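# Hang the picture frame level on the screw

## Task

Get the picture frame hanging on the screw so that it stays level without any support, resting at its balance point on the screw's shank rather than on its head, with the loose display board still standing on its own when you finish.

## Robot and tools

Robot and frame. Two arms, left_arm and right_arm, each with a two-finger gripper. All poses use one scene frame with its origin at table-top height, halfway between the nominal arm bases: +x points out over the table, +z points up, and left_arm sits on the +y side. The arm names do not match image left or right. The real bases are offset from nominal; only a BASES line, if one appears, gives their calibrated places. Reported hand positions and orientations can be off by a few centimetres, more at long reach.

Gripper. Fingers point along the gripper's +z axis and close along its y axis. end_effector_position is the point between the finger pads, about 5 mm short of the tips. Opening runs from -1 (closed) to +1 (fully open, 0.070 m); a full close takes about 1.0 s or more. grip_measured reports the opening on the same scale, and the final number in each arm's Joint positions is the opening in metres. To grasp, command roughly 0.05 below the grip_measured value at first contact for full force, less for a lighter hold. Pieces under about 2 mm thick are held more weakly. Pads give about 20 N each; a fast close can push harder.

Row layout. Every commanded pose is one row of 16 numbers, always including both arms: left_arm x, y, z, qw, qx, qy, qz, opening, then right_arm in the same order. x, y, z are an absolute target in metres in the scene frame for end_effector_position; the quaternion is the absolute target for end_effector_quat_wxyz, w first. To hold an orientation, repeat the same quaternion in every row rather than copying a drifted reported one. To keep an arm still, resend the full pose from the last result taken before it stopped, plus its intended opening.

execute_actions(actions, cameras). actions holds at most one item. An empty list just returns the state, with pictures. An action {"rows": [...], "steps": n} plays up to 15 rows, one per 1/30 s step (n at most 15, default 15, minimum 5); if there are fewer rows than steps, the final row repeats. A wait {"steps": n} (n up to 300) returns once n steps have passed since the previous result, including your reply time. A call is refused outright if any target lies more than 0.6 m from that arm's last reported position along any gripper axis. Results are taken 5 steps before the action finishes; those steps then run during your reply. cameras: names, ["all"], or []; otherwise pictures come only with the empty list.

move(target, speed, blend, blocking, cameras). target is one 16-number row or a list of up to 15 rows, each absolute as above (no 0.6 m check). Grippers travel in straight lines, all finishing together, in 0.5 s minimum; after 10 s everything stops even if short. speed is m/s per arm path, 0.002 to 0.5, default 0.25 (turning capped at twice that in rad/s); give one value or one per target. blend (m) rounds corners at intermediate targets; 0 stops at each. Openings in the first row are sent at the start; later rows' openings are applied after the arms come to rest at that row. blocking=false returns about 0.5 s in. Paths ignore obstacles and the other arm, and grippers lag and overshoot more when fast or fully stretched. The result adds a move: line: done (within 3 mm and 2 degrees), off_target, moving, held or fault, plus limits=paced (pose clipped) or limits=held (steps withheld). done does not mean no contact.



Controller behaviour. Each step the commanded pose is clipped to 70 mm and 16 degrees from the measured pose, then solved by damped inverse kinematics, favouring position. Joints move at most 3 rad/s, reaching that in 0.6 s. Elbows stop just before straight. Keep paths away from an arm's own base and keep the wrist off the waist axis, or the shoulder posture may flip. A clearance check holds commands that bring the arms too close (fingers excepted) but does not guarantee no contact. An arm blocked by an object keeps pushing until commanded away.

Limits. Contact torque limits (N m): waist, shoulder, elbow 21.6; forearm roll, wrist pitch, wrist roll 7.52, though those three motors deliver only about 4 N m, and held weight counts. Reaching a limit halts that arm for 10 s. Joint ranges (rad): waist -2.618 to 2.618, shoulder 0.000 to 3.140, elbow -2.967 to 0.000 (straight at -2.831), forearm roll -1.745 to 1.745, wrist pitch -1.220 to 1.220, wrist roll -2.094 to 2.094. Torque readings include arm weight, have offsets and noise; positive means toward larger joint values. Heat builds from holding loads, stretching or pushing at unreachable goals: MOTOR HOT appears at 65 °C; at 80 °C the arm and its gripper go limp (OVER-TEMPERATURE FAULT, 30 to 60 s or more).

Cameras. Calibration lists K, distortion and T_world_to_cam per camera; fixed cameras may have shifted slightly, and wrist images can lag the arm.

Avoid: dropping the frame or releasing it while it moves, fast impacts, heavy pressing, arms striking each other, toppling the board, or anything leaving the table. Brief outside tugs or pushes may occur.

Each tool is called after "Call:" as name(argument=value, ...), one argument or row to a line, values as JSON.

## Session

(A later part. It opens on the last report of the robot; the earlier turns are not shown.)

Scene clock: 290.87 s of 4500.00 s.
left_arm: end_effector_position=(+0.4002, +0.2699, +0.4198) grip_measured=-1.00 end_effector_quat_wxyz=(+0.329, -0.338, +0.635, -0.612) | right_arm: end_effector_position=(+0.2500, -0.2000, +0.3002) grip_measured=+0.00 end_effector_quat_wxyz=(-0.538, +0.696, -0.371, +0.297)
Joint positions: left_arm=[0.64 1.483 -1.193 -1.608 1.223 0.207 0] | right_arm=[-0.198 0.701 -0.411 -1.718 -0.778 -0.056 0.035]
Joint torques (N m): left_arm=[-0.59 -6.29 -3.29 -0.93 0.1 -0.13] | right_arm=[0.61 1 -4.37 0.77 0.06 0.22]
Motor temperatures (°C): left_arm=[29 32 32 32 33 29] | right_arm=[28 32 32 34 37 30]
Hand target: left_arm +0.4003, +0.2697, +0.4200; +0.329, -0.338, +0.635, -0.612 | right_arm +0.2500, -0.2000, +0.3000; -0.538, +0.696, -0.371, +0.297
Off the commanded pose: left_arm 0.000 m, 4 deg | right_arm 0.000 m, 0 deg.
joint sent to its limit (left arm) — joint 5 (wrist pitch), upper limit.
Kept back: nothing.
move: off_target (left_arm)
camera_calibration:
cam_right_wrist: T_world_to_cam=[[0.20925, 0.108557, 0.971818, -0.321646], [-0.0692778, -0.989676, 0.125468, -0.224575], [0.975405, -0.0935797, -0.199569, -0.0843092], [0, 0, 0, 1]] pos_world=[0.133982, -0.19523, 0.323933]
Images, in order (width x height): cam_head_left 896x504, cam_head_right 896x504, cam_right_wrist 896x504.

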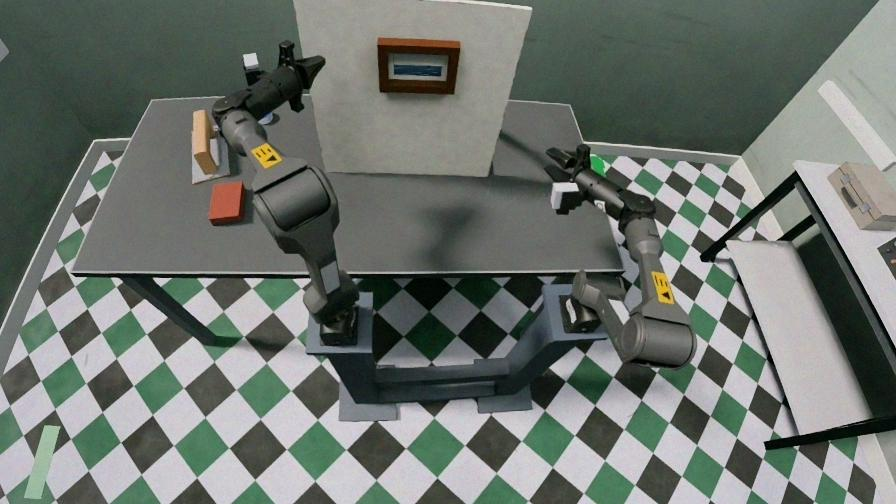

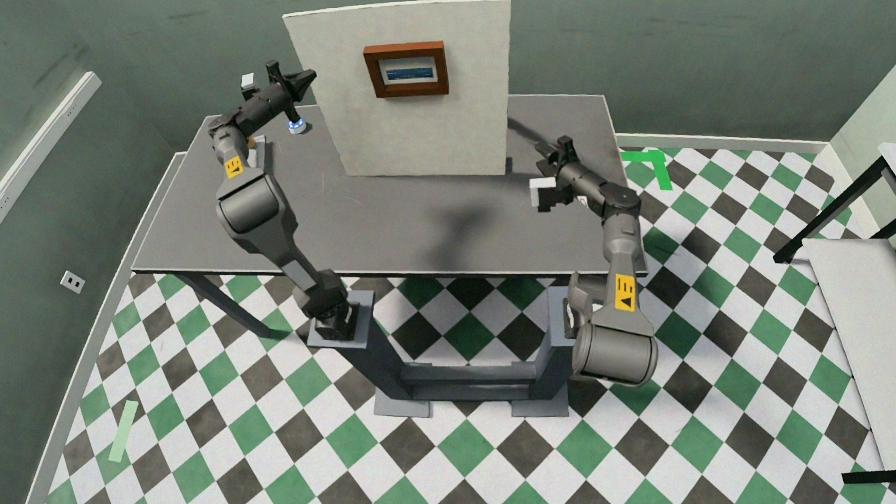

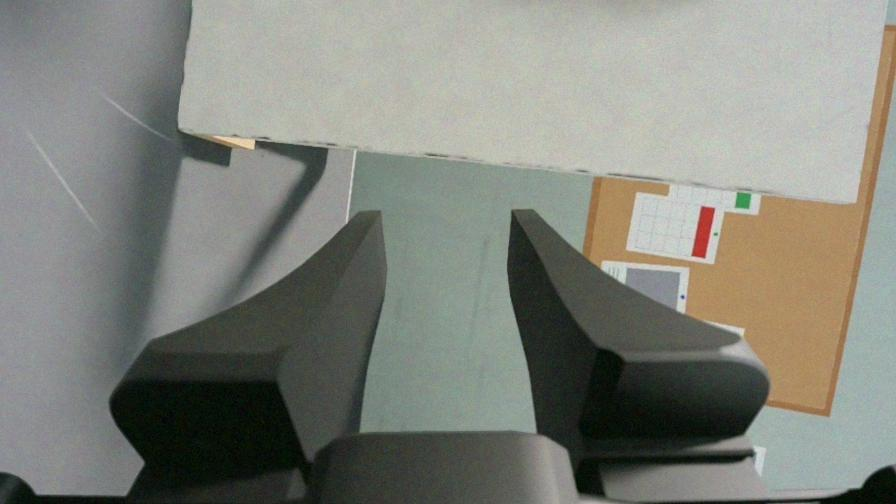

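Call:
zoom_image(
  camera="cam_head_left",
  region=[370, 25, 470, 105],
)

Call:
zoom_image(
  camera="cam_head_left",
  region=[290, 0, 540, 190],
)

Call:
zoom_image(
  camera="cam_head_right",
  region=[355, 30, 455, 110],
)

Call:
zoom_image(
  camera="cam_head_right",
  region=[275, 0, 525, 190],
)

Scaled by 5.040 from the camera's 896x504 image, which has a finer 1280x720 frame.

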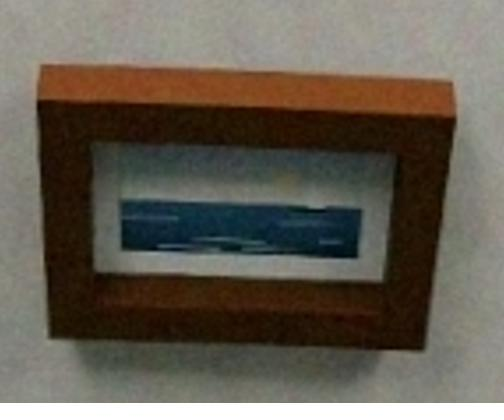

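Scaled by 2.016 from the camera's 896x504 image, which has a finer 1280x720 frame.

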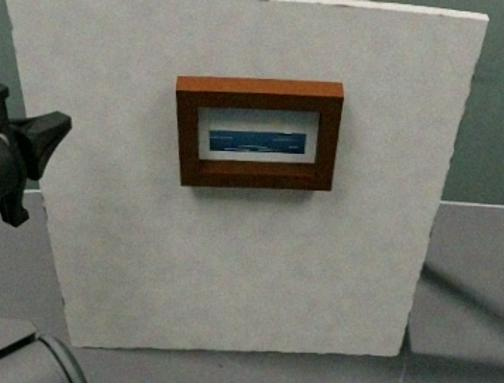

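Scaled by 5.040 from the camera's 896x504 image, which has a finer 1280x720 frame.

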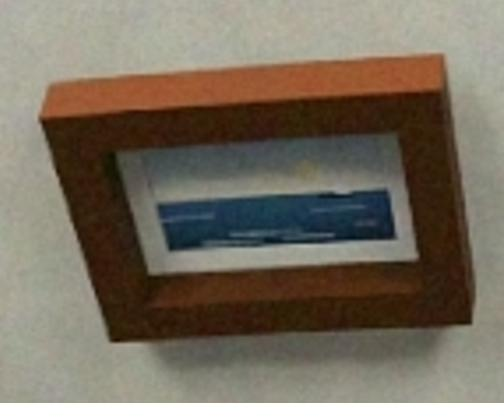

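Scaled by 2.016 from the camera's 896x504 image, which has a finer 1280x720 frame.

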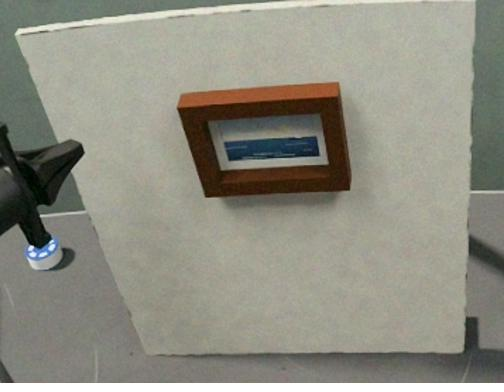

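Call:
move(
  target=[
    [0.40,0.27,0.42,0.329,-0.338,0.635,-0.612,-1,0.3560,0.0208,0.4248,0.556,-0.562,0.433,-0.433,0.3],
    [0.40,0.27,0.42,0.329,-0.338,0.635,-0.612,-1,0.4251,0.0380,0.4248,0.556,-0.562,0.433,-0.433,0.3],
  ],
  speed=[0.2,0.06],
  cameras=["cam_right_wrist"],
)

Call:
zoom_image(
  camera="cam_right_wrist",
  region=[360, 0, 560, 400],
)

Scene clock: 299.00 s of 4500.00 s.
left_arm: end_effector_position=(+0.4001, +0.2698, +0.4201) grip_measured=-1.00 end_effector_quat_wxyz=(+0.329, -0.338, +0.635, -0.612) | right_arm: end_effector_position=(+0.4255, +0.0380, +0.4247) grip_measured=+0.30 end_effector_quat_wxyz=(+0.556, -0.562, +0.433, -0.433)
Joint positions: left_arm=[0.64 1.482 -1.193 -1.608 1.223 0.206 0] | right_arm=[0.989 1.785 -1.558 -1.721 0.722 0.199 0.045]
Joint torques (N m): left_arm=[0.42 -6.46 -2.79 -0.73 0.16 -0.12] | right_arm=[0.71 -8.44 -3.95 -0.72 0.24 0.14]
Motor temperatures (°C): left_arm=[29 32 32 31 33 29] | right_arm=[28 31 32 34 37 30]
Hand target: left_arm +0.4000, +0.2699, +0.4200; +0.329, -0.338, +0.635, -0.612 | right_arm +0.4251, +0.0380, +0.4248; +0.556, -0.562, +0.433, -0.433
Off the commanded pose: left_arm 0.000 m, 0 deg | right_arm 0.000 m, 0 deg.
joint sent to its limit (left arm) — joint 5 (wrist pitch), upper limit.
Kept back: nothing.
move: done
camera_calibration:
cam_right_wrist: T_world_to_cam=[[0.00535701, -0.0330569, 0.999439, -0.424817], [-0.393333, -0.918961, -0.0282868, 0.208058], [0.91938, -0.392961, -0.0179253, -0.250311], [0, 0, 0, 1]] pos_world=[0.314243, 0.0787914, 0.425977]
Images, in order (width x height): cam_right_wrist 896x504.

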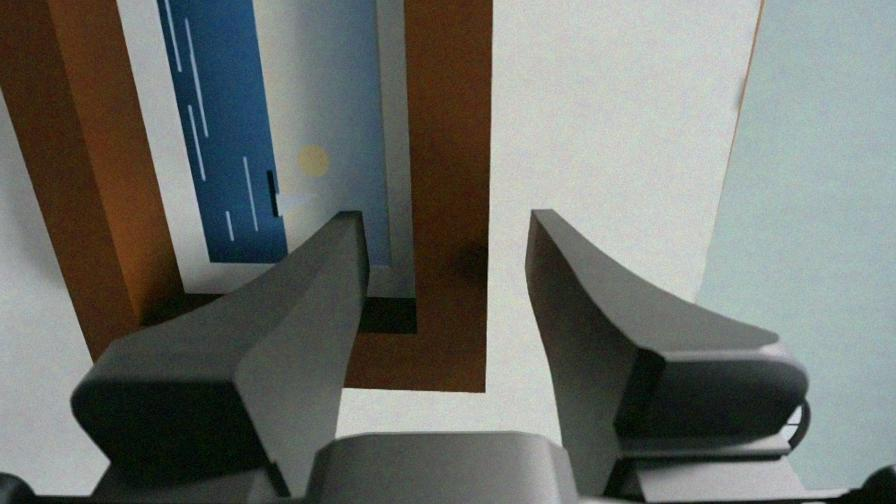

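Scaled by 1.260 from the camera's 896x504 image, which has a finer 1280x720 frame.

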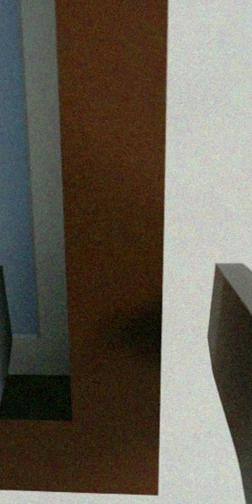

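Call:
move(
  target=[
    [0.40,0.27,0.42,0.329,-0.338,0.635,-0.612,-1,0.4251,0.0380,0.4248,0.556,-0.562,0.433,-0.433,0.0],
    [0.40,0.27,0.42,0.329,-0.338,0.635,-0.612,-1,0.4251,0.0380,0.4181,0.556,-0.562,0.433,-0.433,0.0],
  ],
  speed=0.02,
  cameras=["cam_right_wrist"],
)

Call:
move(
  target=[0.40,0.27,0.42,0.329,-0.338,0.635,-0.612,-1,0.4251,0.0380,0.4248,0.556,-0.562,0.433,-0.433,0.0],
  speed=0.02,
  cameras=["cam_right_wrist"],
)

Call:
zoom_image(
  camera="cam_right_wrist",
  region=[360, 0, 560, 400],
)

Scene clock: 300.73 s of 4500.00 s.
left_arm: end_effector_position=(+0.4001, +0.2698, +0.4201) grip_measured=-1.00 end_effector_quat_wxyz=(+0.329, -0.338, +0.635, -0.612) | right_arm: end_effector_position=(+0.4252, +0.0377, +0.4190) grip_measured=+0.00 end_effector_quat_wxyz=(+0.555, -0.562, +0.434, -0.433)
Joint positions: left_arm=[0.64 1.482 -1.193 -1.608 1.223 0.206 0] | right_arm=[0.989 1.785 -1.537 -1.74 0.727 0.228 0.035]
Joint torques (N m): left_arm=[0.46 -6.11 -2.31 -0.74 0.15 -0.1] | right_arm=[0.71 -6.79 -3.98 -0.7 0.23 0.3]
Motor temperatures (°C): left_arm=[29 32 32 31 33 29] | right_arm=[28 31 32 34 37 30]
Hand target: left_arm +0.4000, +0.2699, +0.4200; +0.329, -0.338, +0.635, -0.612 | right_arm +0.4251, +0.0380, +0.4182; +0.555, -0.563, +0.434, -0.433
Off the commanded pose: left_arm 0.000 m, 0 deg | right_arm 0.001 m, 0 deg.
joint read past its limit (right arm) — joint 4 (forearm roll), lower limit.
joint sent to its limit (left arm) — joint 5 (wrist pitch), upper limit.
joint sent to its limit (right arm) — joint 4 (forearm roll), lower limit.
Kept back: nothing.
move: done
camera_calibration:
cam_right_wrist: T_world_to_cam=[[0.00754803, -0.0332178, 0.99942, -0.420023], [-0.394507, -0.91848, -0.0275481, 0.20761], [0.918862, -0.39407, -0.0200374, -0.249065], [0, 0, 0, 1]] pos_world=[0.313931, 0.0785842, 0.420508]
Images, in order (width x height): cam_right_wrist 896x504.

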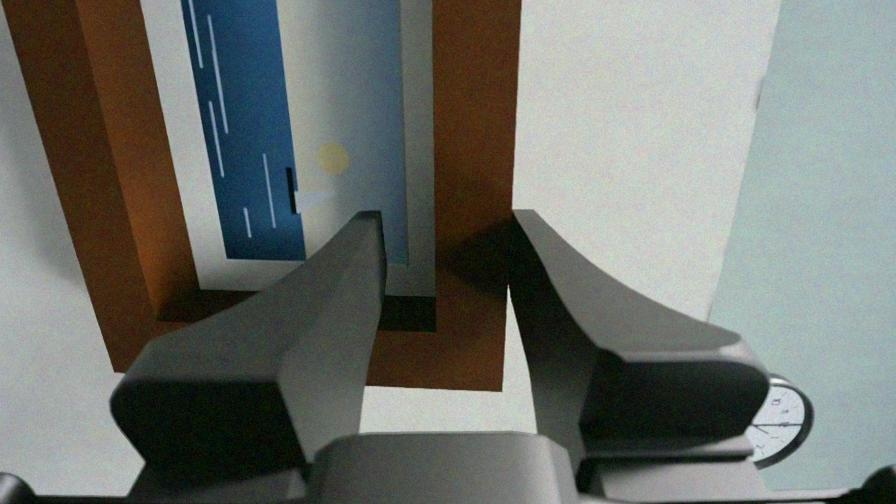

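Scene clock: 301.43 s of 4500.00 s.
left_arm: end_effector_position=(+0.4001, +0.2698, +0.4201) grip_measured=-1.00 end_effector_quat_wxyz=(+0.329, -0.338, +0.635, -0.612) | right_arm: end_effector_position=(+0.4252, +0.0380, +0.4246) grip_measured=+0.00 end_effector_quat_wxyz=(+0.556, -0.562, +0.433, -0.433)
Joint positions: left_arm=[0.64 1.482 -1.193 -1.608 1.223 0.206 0] | right_arm=[0.989 1.784 -1.556 -1.721 0.723 0.199 0.035]
Joint torques (N m): left_arm=[0.31 -6.45 -2.27 -0.78 0.17 -0.11] | right_arm=[-0.45 -8.73 -4.6 -0.72 0.03 0.15]
Motor temperatures (°C): left_arm=[29 32 32 31 33 29] | right_arm=[28 31 32 34 37 30]
Hand target: left_arm +0.4000, +0.2699, +0.4200; +0.329, -0.338, +0.635, -0.612 | right_arm +0.4251, +0.0380, +0.4248; +0.556, -0.562, +0.433, -0.433
Off the commanded pose: left_arm 0.000 m, 0 deg | right_arm 0.000 m, 0 deg.
joint sent to its limit (left arm) — joint 5 (wrist pitch), upper limit.
Kept back: nothing.
move: done
camera_calibration:
cam_right_wrist: T_world_to_cam=[[0.00552711, -0.0327314, 0.999449, -0.424807], [-0.393299, -0.918987, -0.0279213, 0.207733], [0.919394, -0.392928, -0.0179526, -0.249959], [0, 0, 0, 1]] pos_world=[0.31386, 0.0787831, 0.425885]
Images, in order (width x height): cam_right_wrist 896x504.

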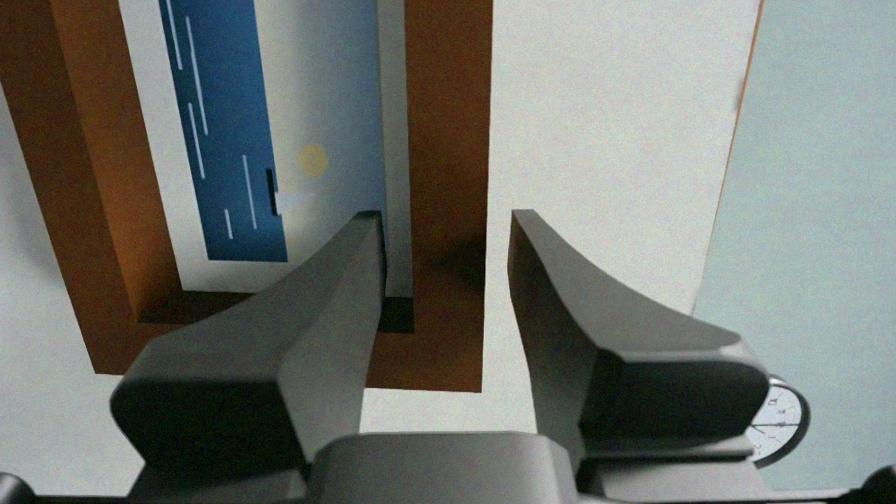

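Scaled by 1.260 from the camera's 896x504 image, which has a finer 1280x720 frame.

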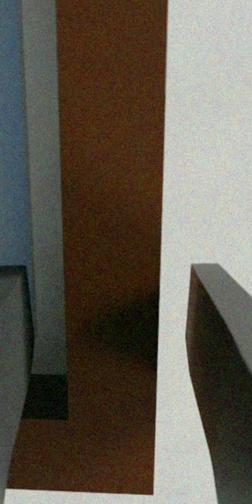

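Call:
move(
  target=[
    [0.40,0.27,0.42,0.329,-0.338,0.635,-0.612,-1,0.4251,0.0380,0.4176,0.556,-0.562,0.433,-0.433,0.0],
    [0.40,0.27,0.42,0.329,-0.338,0.635,-0.612,-1,0.4251,0.0380,0.4248,0.556,-0.562,0.433,-0.433,0.0],
  ],
  speed=0.02,
  cameras=["cam_right_wrist"],
)

Call:
zoom_image(
  camera="cam_right_wrist",
  region=[360, 0, 560, 400],
)

Scene clock: 302.70 s of 4500.00 s.
left_arm: end_effector_position=(+0.4001, +0.2698, +0.4201) grip_measured=-1.00 end_effector_quat_wxyz=(+0.329, -0.338, +0.635, -0.612) | right_arm: end_effector_position=(+0.4252, +0.0380, +0.4247) grip_measured=+0.00 end_effector_quat_wxyz=(+0.556, -0.562, +0.433, -0.433)
Joint positions: left_arm=[0.64 1.482 -1.193 -1.608 1.223 0.206 0] | right_arm=[0.989 1.784 -1.557 -1.72 0.723 0.199 0.035]
Joint torques (N m): left_arm=[0.33 -6.24 -2.36 -0.78 0.15 -0.11] | right_arm=[-0.03 -8.69 -4.54 -0.81 0.02 0.3]
Motor temperatures (°C): left_arm=[29 32 32 31 33 29] | right_arm=[28 31 32 33 37 30]
Hand target: left_arm +0.4000, +0.2699, +0.4200; +0.329, -0.338, +0.635, -0.612 | right_arm +0.4251, +0.0380, +0.4248; +0.556, -0.562, +0.433, -0.433
Off the commanded pose: left_arm 0.000 m, 0 deg | right_arm 0.000 m, 0 deg.
joint sent to its limit (left arm) — joint 5 (wrist pitch), upper limit.
Kept back: nothing.
move: done
camera_calibration:
cam_right_wrist: T_world_to_cam=[[0.00542533, -0.032637, 0.999453, -0.424833], [-0.393523, -0.918892, -0.0278702, 0.207763], [0.919299, -0.393156, -0.0178287, -0.249995], [0, 0, 0, 1]] pos_world=[0.313885, 0.0787597, 0.425934]
Images, in order (width x height): cam_right_wrist 896x504.

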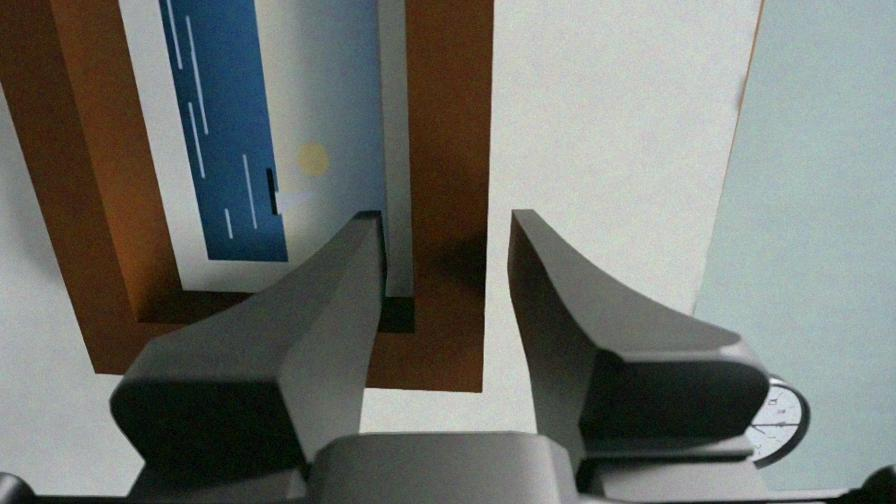

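Scaled by 1.260 from the camera's 896x504 image, which has a finer 1280x720 frame.

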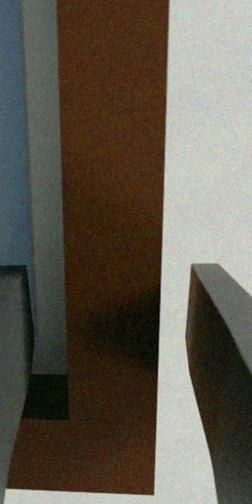

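Call:
move(
  target=[
    [0.40,0.27,0.42,0.329,-0.338,0.635,-0.612,-1,0.4251,0.0380,0.4167,0.556,-0.562,0.433,-0.433,0.0],
    [0.40,0.27,0.42,0.329,-0.338,0.635,-0.612,-1,0.4251,0.0380,0.4248,0.556,-0.562,0.433,-0.433,0.0],
  ],
  speed=0.02,
  cameras=["cam_right_wrist"],
)

Call:
zoom_image(
  camera="cam_right_wrist",
  region=[360, 0, 560, 400],
)

Scene clock: 303.97 s of 4500.00 s.
left_arm: end_effector_position=(+0.4001, +0.2698, +0.4201) grip_measured=-1.00 end_effector_quat_wxyz=(+0.329, -0.338, +0.635, -0.612) | right_arm: end_effector_position=(+0.4252, +0.0380, +0.4247) grip_measured=+0.00 end_effector_quat_wxyz=(+0.556, -0.562, +0.433, -0.433)
Joint positions: left_arm=[0.64 1.482 -1.193 -1.608 1.223 0.206 0] | right_arm=[0.989 1.784 -1.557 -1.72 0.723 0.199 0.035]
Joint torques (N m): left_arm=[0.29 -6.11 -2.42 -0.79 0.18 -0.09] | right_arm=[-0.41 -8.69 -4.46 -0.81 0.02 0.32]
Motor temperatures (°C): left_arm=[29 32 32 31 33 29] | right_arm=[28 31 32 33 37 30]
Hand target: left_arm +0.4000, +0.2699, +0.4200; +0.329, -0.338, +0.635, -0.612 | right_arm +0.4251, +0.0380, +0.4248; +0.556, -0.562, +0.433, -0.433
Off the commanded pose: left_arm 0.000 m, 0 deg | right_arm 0.000 m, 0 deg.
joint sent to its limit (left arm) — joint 5 (wrist pitch), upper limit.
Kept back: nothing.
move: done
camera_calibration:
cam_right_wrist: T_world_to_cam=[[0.00531881, -0.0327236, 0.99945, -0.424846], [-0.393537, -0.918882, -0.0279914, 0.207844], [0.919293, -0.393172, -0.0177653, -0.250026], [0, 0, 0, 1]] pos_world=[0.313901, 0.0787789, 0.425989]
Images, in order (width x height): cam_right_wrist 896x504.

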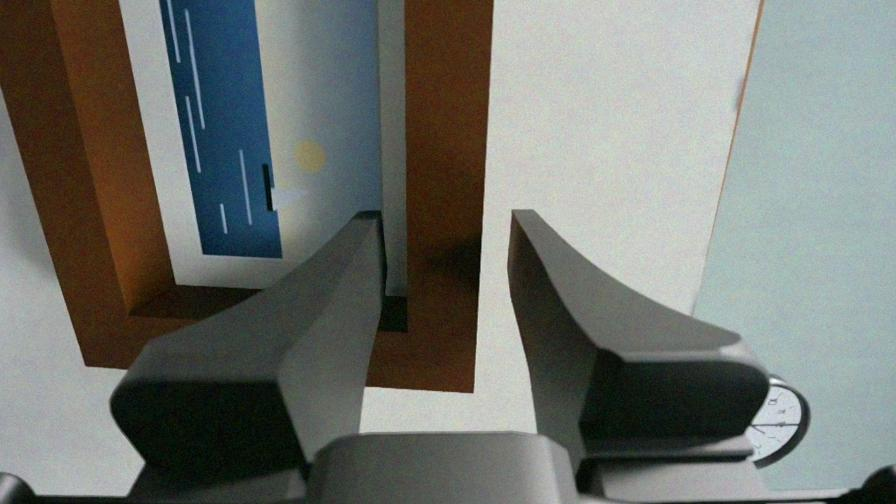

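Scaled by 1.260 from the camera's 896x504 image, which has a finer 1280x720 frame.

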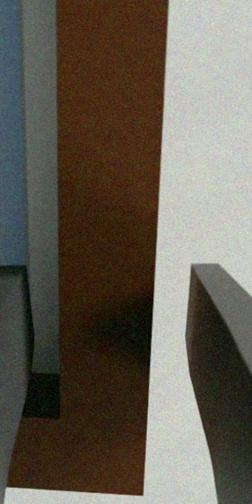

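Call:
move(
  target=[
    [0.40,0.27,0.42,0.329,-0.338,0.635,-0.612,-1,0.4251,0.0380,0.4323,0.556,-0.562,0.433,-0.433,0.0],
    [0.40,0.27,0.42,0.329,-0.338,0.635,-0.612,-1,0.4251,0.0380,0.4248,0.556,-0.562,0.433,-0.433,0.0],
  ],
  speed=0.02,
  cameras=["cam_right_wrist"],
)

Call:
zoom_image(
  camera="cam_right_wrist",
  region=[360, 0, 560, 400],
)

Scene clock: 305.30 s of 4500.00 s.
left_arm: end_effector_position=(+0.4001, +0.2698, +0.4201) grip_measured=-1.00 end_effector_quat_wxyz=(+0.329, -0.338, +0.635, -0.612) | right_arm: end_effector_position=(+0.4250, +0.0380, +0.4250) grip_measured=+0.00 end_effector_quat_wxyz=(+0.556, -0.562, +0.433, -0.433)
Joint positions: left_arm=[0.64 1.482 -1.193 -1.608 1.223 0.206 0] | right_arm=[0.989 1.783 -1.556 -1.721 0.722 0.2 0.035]
Joint torques (N m): left_arm=[0.45 -6.34 -2.36 -0.81 0.19 -0.07] | right_arm=[-0.38 -6.85 -4.21 -0.68 0.27 0.02]
Motor temperatures (°C): left_arm=[29 32 32 31 33 29] | right_arm=[28 31 32 33 37 30]
Hand target: left_arm +0.4000, +0.2699, +0.4200; +0.329, -0.338, +0.635, -0.612 | right_arm +0.4251, +0.0380, +0.4248; +0.556, -0.562, +0.433, -0.433
Off the commanded pose: left_arm 0.000 m, 0 deg | right_arm 0.000 m, 0 deg.
joint sent to its limit (left arm) — joint 5 (wrist pitch), upper limit.
Kept back: nothing.
move: done
camera_calibration:
cam_right_wrist: T_world_to_cam=[[0.00498826, -0.0337758, 0.999417, -0.42494], [-0.392713, -0.919201, -0.0291047, 0.2079], [0.919648, -0.392339, -0.0178494, -0.249997], [0, 0, 0, 1]] pos_world=[0.313674, 0.0786658, 0.426281]
Images, in order (width x height): cam_right_wrist 896x504.

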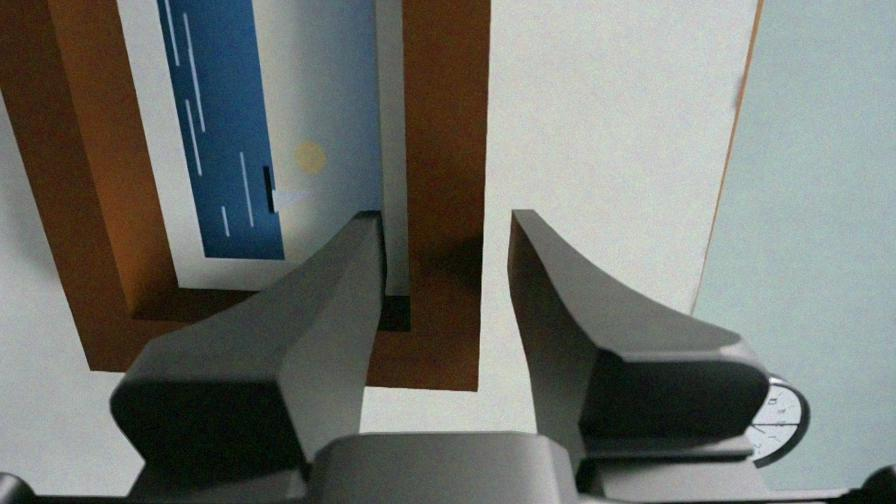

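Scaled by 1.260 from the camera's 896x504 image, which has a finer 1280x720 frame.

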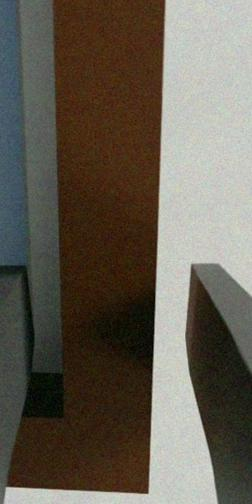

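Call:
move(
  target=[
    [0.40,0.27,0.42,0.329,-0.338,0.635,-0.612,-1,0.4251,0.0380,0.4250,0.556,-0.562,0.433,-0.433,0.3],
    [0.40,0.27,0.42,0.329,-0.338,0.635,-0.612,-1,0.3560,0.0208,0.4250,0.556,-0.562,0.433,-0.433,0.3],
  ],
  speed=0.06,
  cameras=[],
)

Call:
move(
  target=[
    [0.40,0.27,0.42,0.329,-0.338,0.635,-0.612,-1,0.27,-0.06,0.32,0.538,-0.696,0.371,-0.297,0.0],
    [0.442,0.115,0.487,0.2008,-0.2008,0.678,-0.678,-1,0.27,-0.06,0.32,0.538,-0.696,0.371,-0.297,0.0],
  ],
  speed=0.15,
  cameras=["cam_left_wrist","cam_right_wrist"],
)

Call:
zoom_image(
  camera="cam_left_wrist",
  region=[180, 140, 400, 260],
)

Call:
zoom_image(
  camera="cam_right_wrist",
  region=[480, 0, 896, 200],
)

Scene clock: 307.80 s of 4500.00 s.
left_arm: end_effector_position=(+0.4001, +0.2698, +0.4201) grip_measured=-1.00 end_effector_quat_wxyz=(+0.329, -0.338, +0.635, -0.612) | right_arm: end_effector_position=(+0.3556, +0.0207, +0.4251) grip_measured=+0.30 end_effector_quat_wxyz=(+0.556, -0.562, +0.433, -0.433)
Joint positions: left_arm=[0.64 1.482 -1.193 -1.608 1.223 0.206 0] | right_arm=[1.149 1.605 -1.327 -1.721 0.886 0.236 0.045]
Joint torques (N m): left_arm=[0.16 -6.17 -2.43 -0.87 0.22 -0.06] | right_arm=[-0.43 -5.73 -4.53 -0.83 0.05 0.34]
Motor temperatures (°C): left_arm=[29 32 32 31 33 29] | right_arm=[28 31 32 33 37 30]
Hand target: left_arm +0.4000, +0.2699, +0.4200; +0.329, -0.338, +0.635, -0.612 | right_arm +0.3560, +0.0208, +0.4250; +0.556, -0.562, +0.433, -0.433
Off the commanded pose: left_arm 0.000 m, 0 deg | right_arm 0.000 m, 0 deg.
joint sent to its limit (left arm) — joint 5 (wrist pitch), upper limit.
Kept back: nothing.
move: done
No camera images: "cameras" was empty.

Scene clock: 310.87 s of 4500.00 s.
left_arm: end_effector_position=(+0.4421, +0.1144, +0.4872) grip_measured=-1.00 end_effector_quat_wxyz=(+0.200, -0.200, +0.678, -0.678) | right_arm: end_effector_position=(+0.2699, -0.0601, +0.3200) grip_measured=+0.00 end_effector_quat_wxyz=(-0.537, +0.696, -0.372, +0.297)
Joint positions: left_arm=[0.204 1.706 -1.694 -1.542 1.197 -0.081 0] | right_arm=[1.046 1.099 -0.659 -1.74 0.437 0.289 0.035]
Joint torques (N m): left_arm=[0.64 -6.97 -2.2 -0.8 -0.14 0.07] | right_arm=[0.72 -1.36 -4.85 -0.34 0.32 0.35]
Motor temperatures (°C): left_arm=[29 32 32 31 33 29] | right_arm=[28 31 32 33 37 30]
Hand target: left_arm +0.4420, +0.1150, +0.4870; +0.201, -0.201, +0.678, -0.678 | right_arm +0.2700, -0.0600, +0.3201; -0.537, +0.697, -0.371, +0.297
Off the commanded pose: left_arm 0.001 m, 0 deg | right_arm 0.000 m, 0 deg.
joint sent to its limit (right arm) — joint 4 (forearm roll), lower limit.
Kept back: nothing.
move: done
camera_calibration:
cam_left_wrist: T_world_to_cam=[[0.00334837, -0.0249284, 0.999684, -0.482096], [-0.99979, 0.0201074, 0.00385013, 0.438396], [-0.020197, -0.999487, -0.0248559, 0.257109], [0, 0, 0, 1]] pos_world=[0.445111, 0.236144, 0.486647]
cam_right_wrist: T_world_to_cam=[[0.21182, 0.108286, 0.971291, -0.360878], [-0.069714, -0.989637, 0.125534, -0.087117], [0.974819, -0.0943033, -0.202076, -0.0857808], [0, 0, 0, 1]] pos_world=[0.153989, -0.0552256, 0.34412]
Images, in order (width x height): cam_left_wrist 896x504, cam_right_wrist 896x504.

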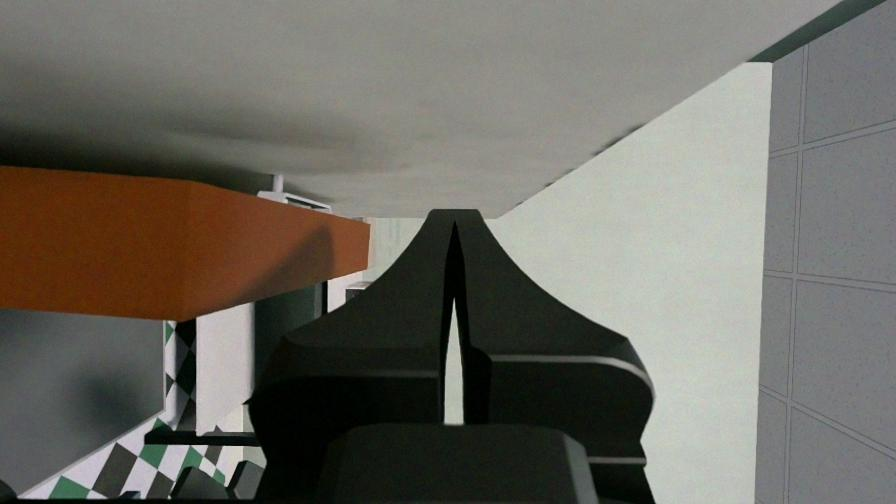

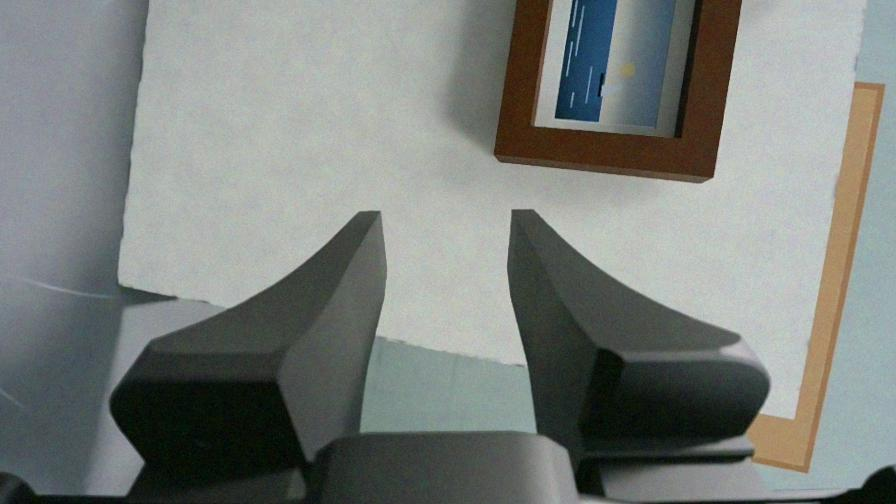

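Scaled by 2.291 from the camera's 896x504 image, which has a finer 1280x720 frame.

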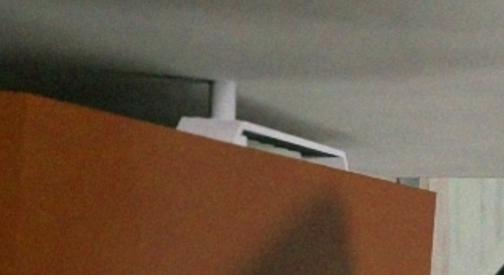

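Scaled by 1.212 from the camera's 896x504 image, which has a finer 1280x720 frame.

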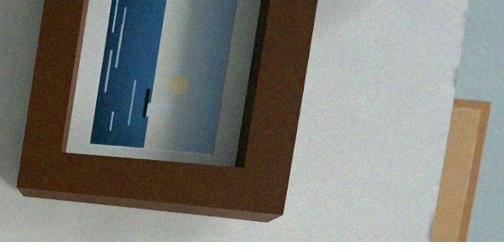

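Call:
move(
  target=[
    [0.42,0.21,0.49,0.278,-0.278,0.650,-0.651,-1,0.25,-0.15,0.30,0.538,-0.696,0.371,-0.297,0.0],
    [0.40,0.27,0.42,0.329,-0.338,0.635,-0.612,-1,0.25,-0.20,0.30,0.538,-0.696,0.371,-0.297,0.0],
  ],
  speed=0.15,
  blend=0.03,
  cameras=["cam_head_left","cam_head_right"],
)

Call:
zoom_image(
  camera="cam_head_left",
  region=[370, 25, 470, 105],
)

Call:
zoom_image(
  camera="cam_head_right",
  region=[355, 30, 455, 110],
)

Scene clock: 314.17 s of 4500.00 s.
left_arm: end_effector_position=(+0.4001, +0.2702, +0.4196) grip_measured=-1.00 end_effector_quat_wxyz=(+0.329, -0.339, +0.635, -0.611) | right_arm: end_effector_position=(+0.2499, -0.2000, +0.2999) grip_measured=+0.00 end_effector_quat_wxyz=(-0.538, +0.696, -0.371, +0.297)
Joint positions: left_arm=[0.641 1.482 -1.193 -1.606 1.223 0.206 0] | right_arm=[-0.198 0.701 -0.411 -1.718 -0.778 -0.056 0.035]
Joint torques (N m): left_arm=[-0.68 -6.4 -3.58 -0.97 0.32 -0.08] | right_arm=[0.66 1.12 -4.66 0.75 0.05 0.2]
Motor temperatures (°C): left_arm=[29 32 32 31 33 29] | right_arm=[28 31 32 33 37 30]
Hand target: left_arm +0.4000, +0.2699, +0.4200; +0.329, -0.338, +0.635, -0.612 | right_arm +0.2500, -0.2000, +0.3000; -0.538, +0.696, -0.371, +0.297
Off the commanded pose: left_arm 0.000 m, 0 deg | right_arm 0.000 m, 0 deg.
joint sent to its limit (left arm) — joint 5 (wrist pitch), upper limit.
Kept back: nothing.
move: done
Images, in order (width x height): cam_head_left 896x504, cam_head_right 896x504.

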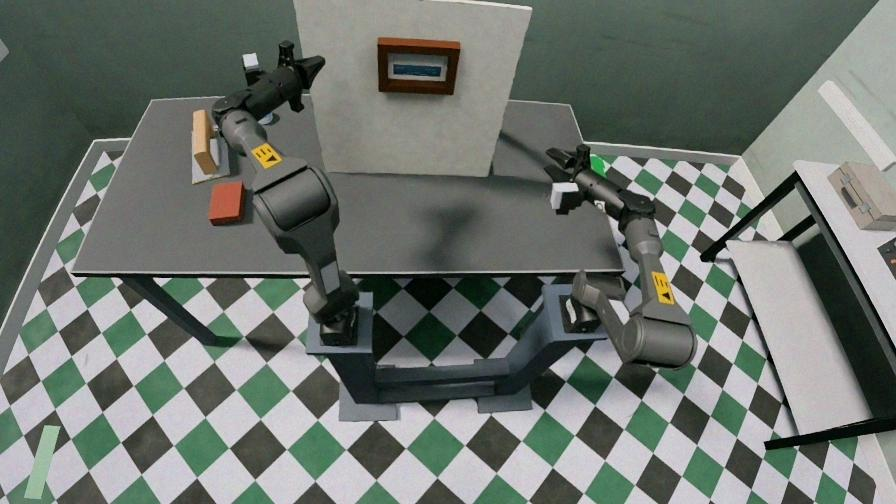

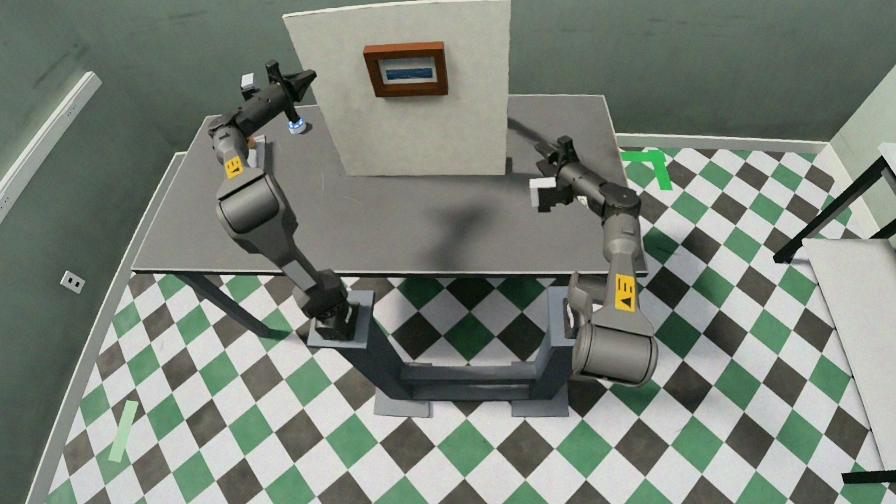

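Scaled by 5.040 from the camera's 896x504 image, which has a finer 1280x720 frame.

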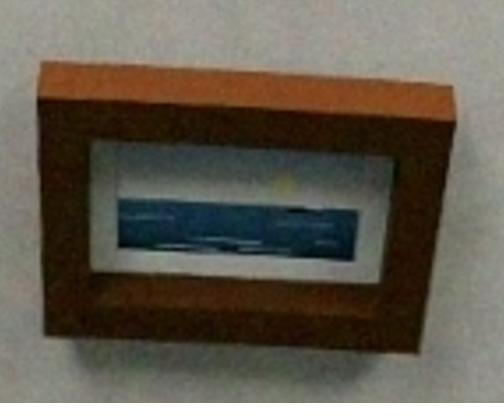

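Scaled by 5.040 from the camera's 896x504 image, which has a finer 1280x720 frame.

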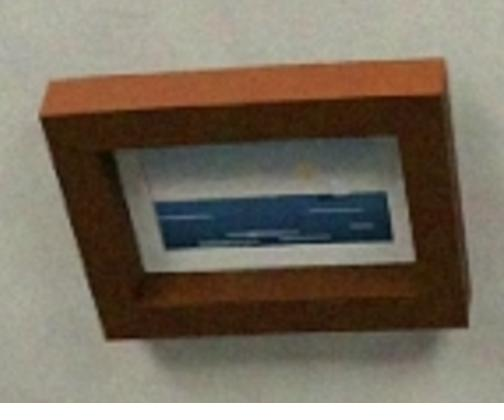

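Call:
finished_scene(
  scene=2,
)

The scene is finished: the task was done.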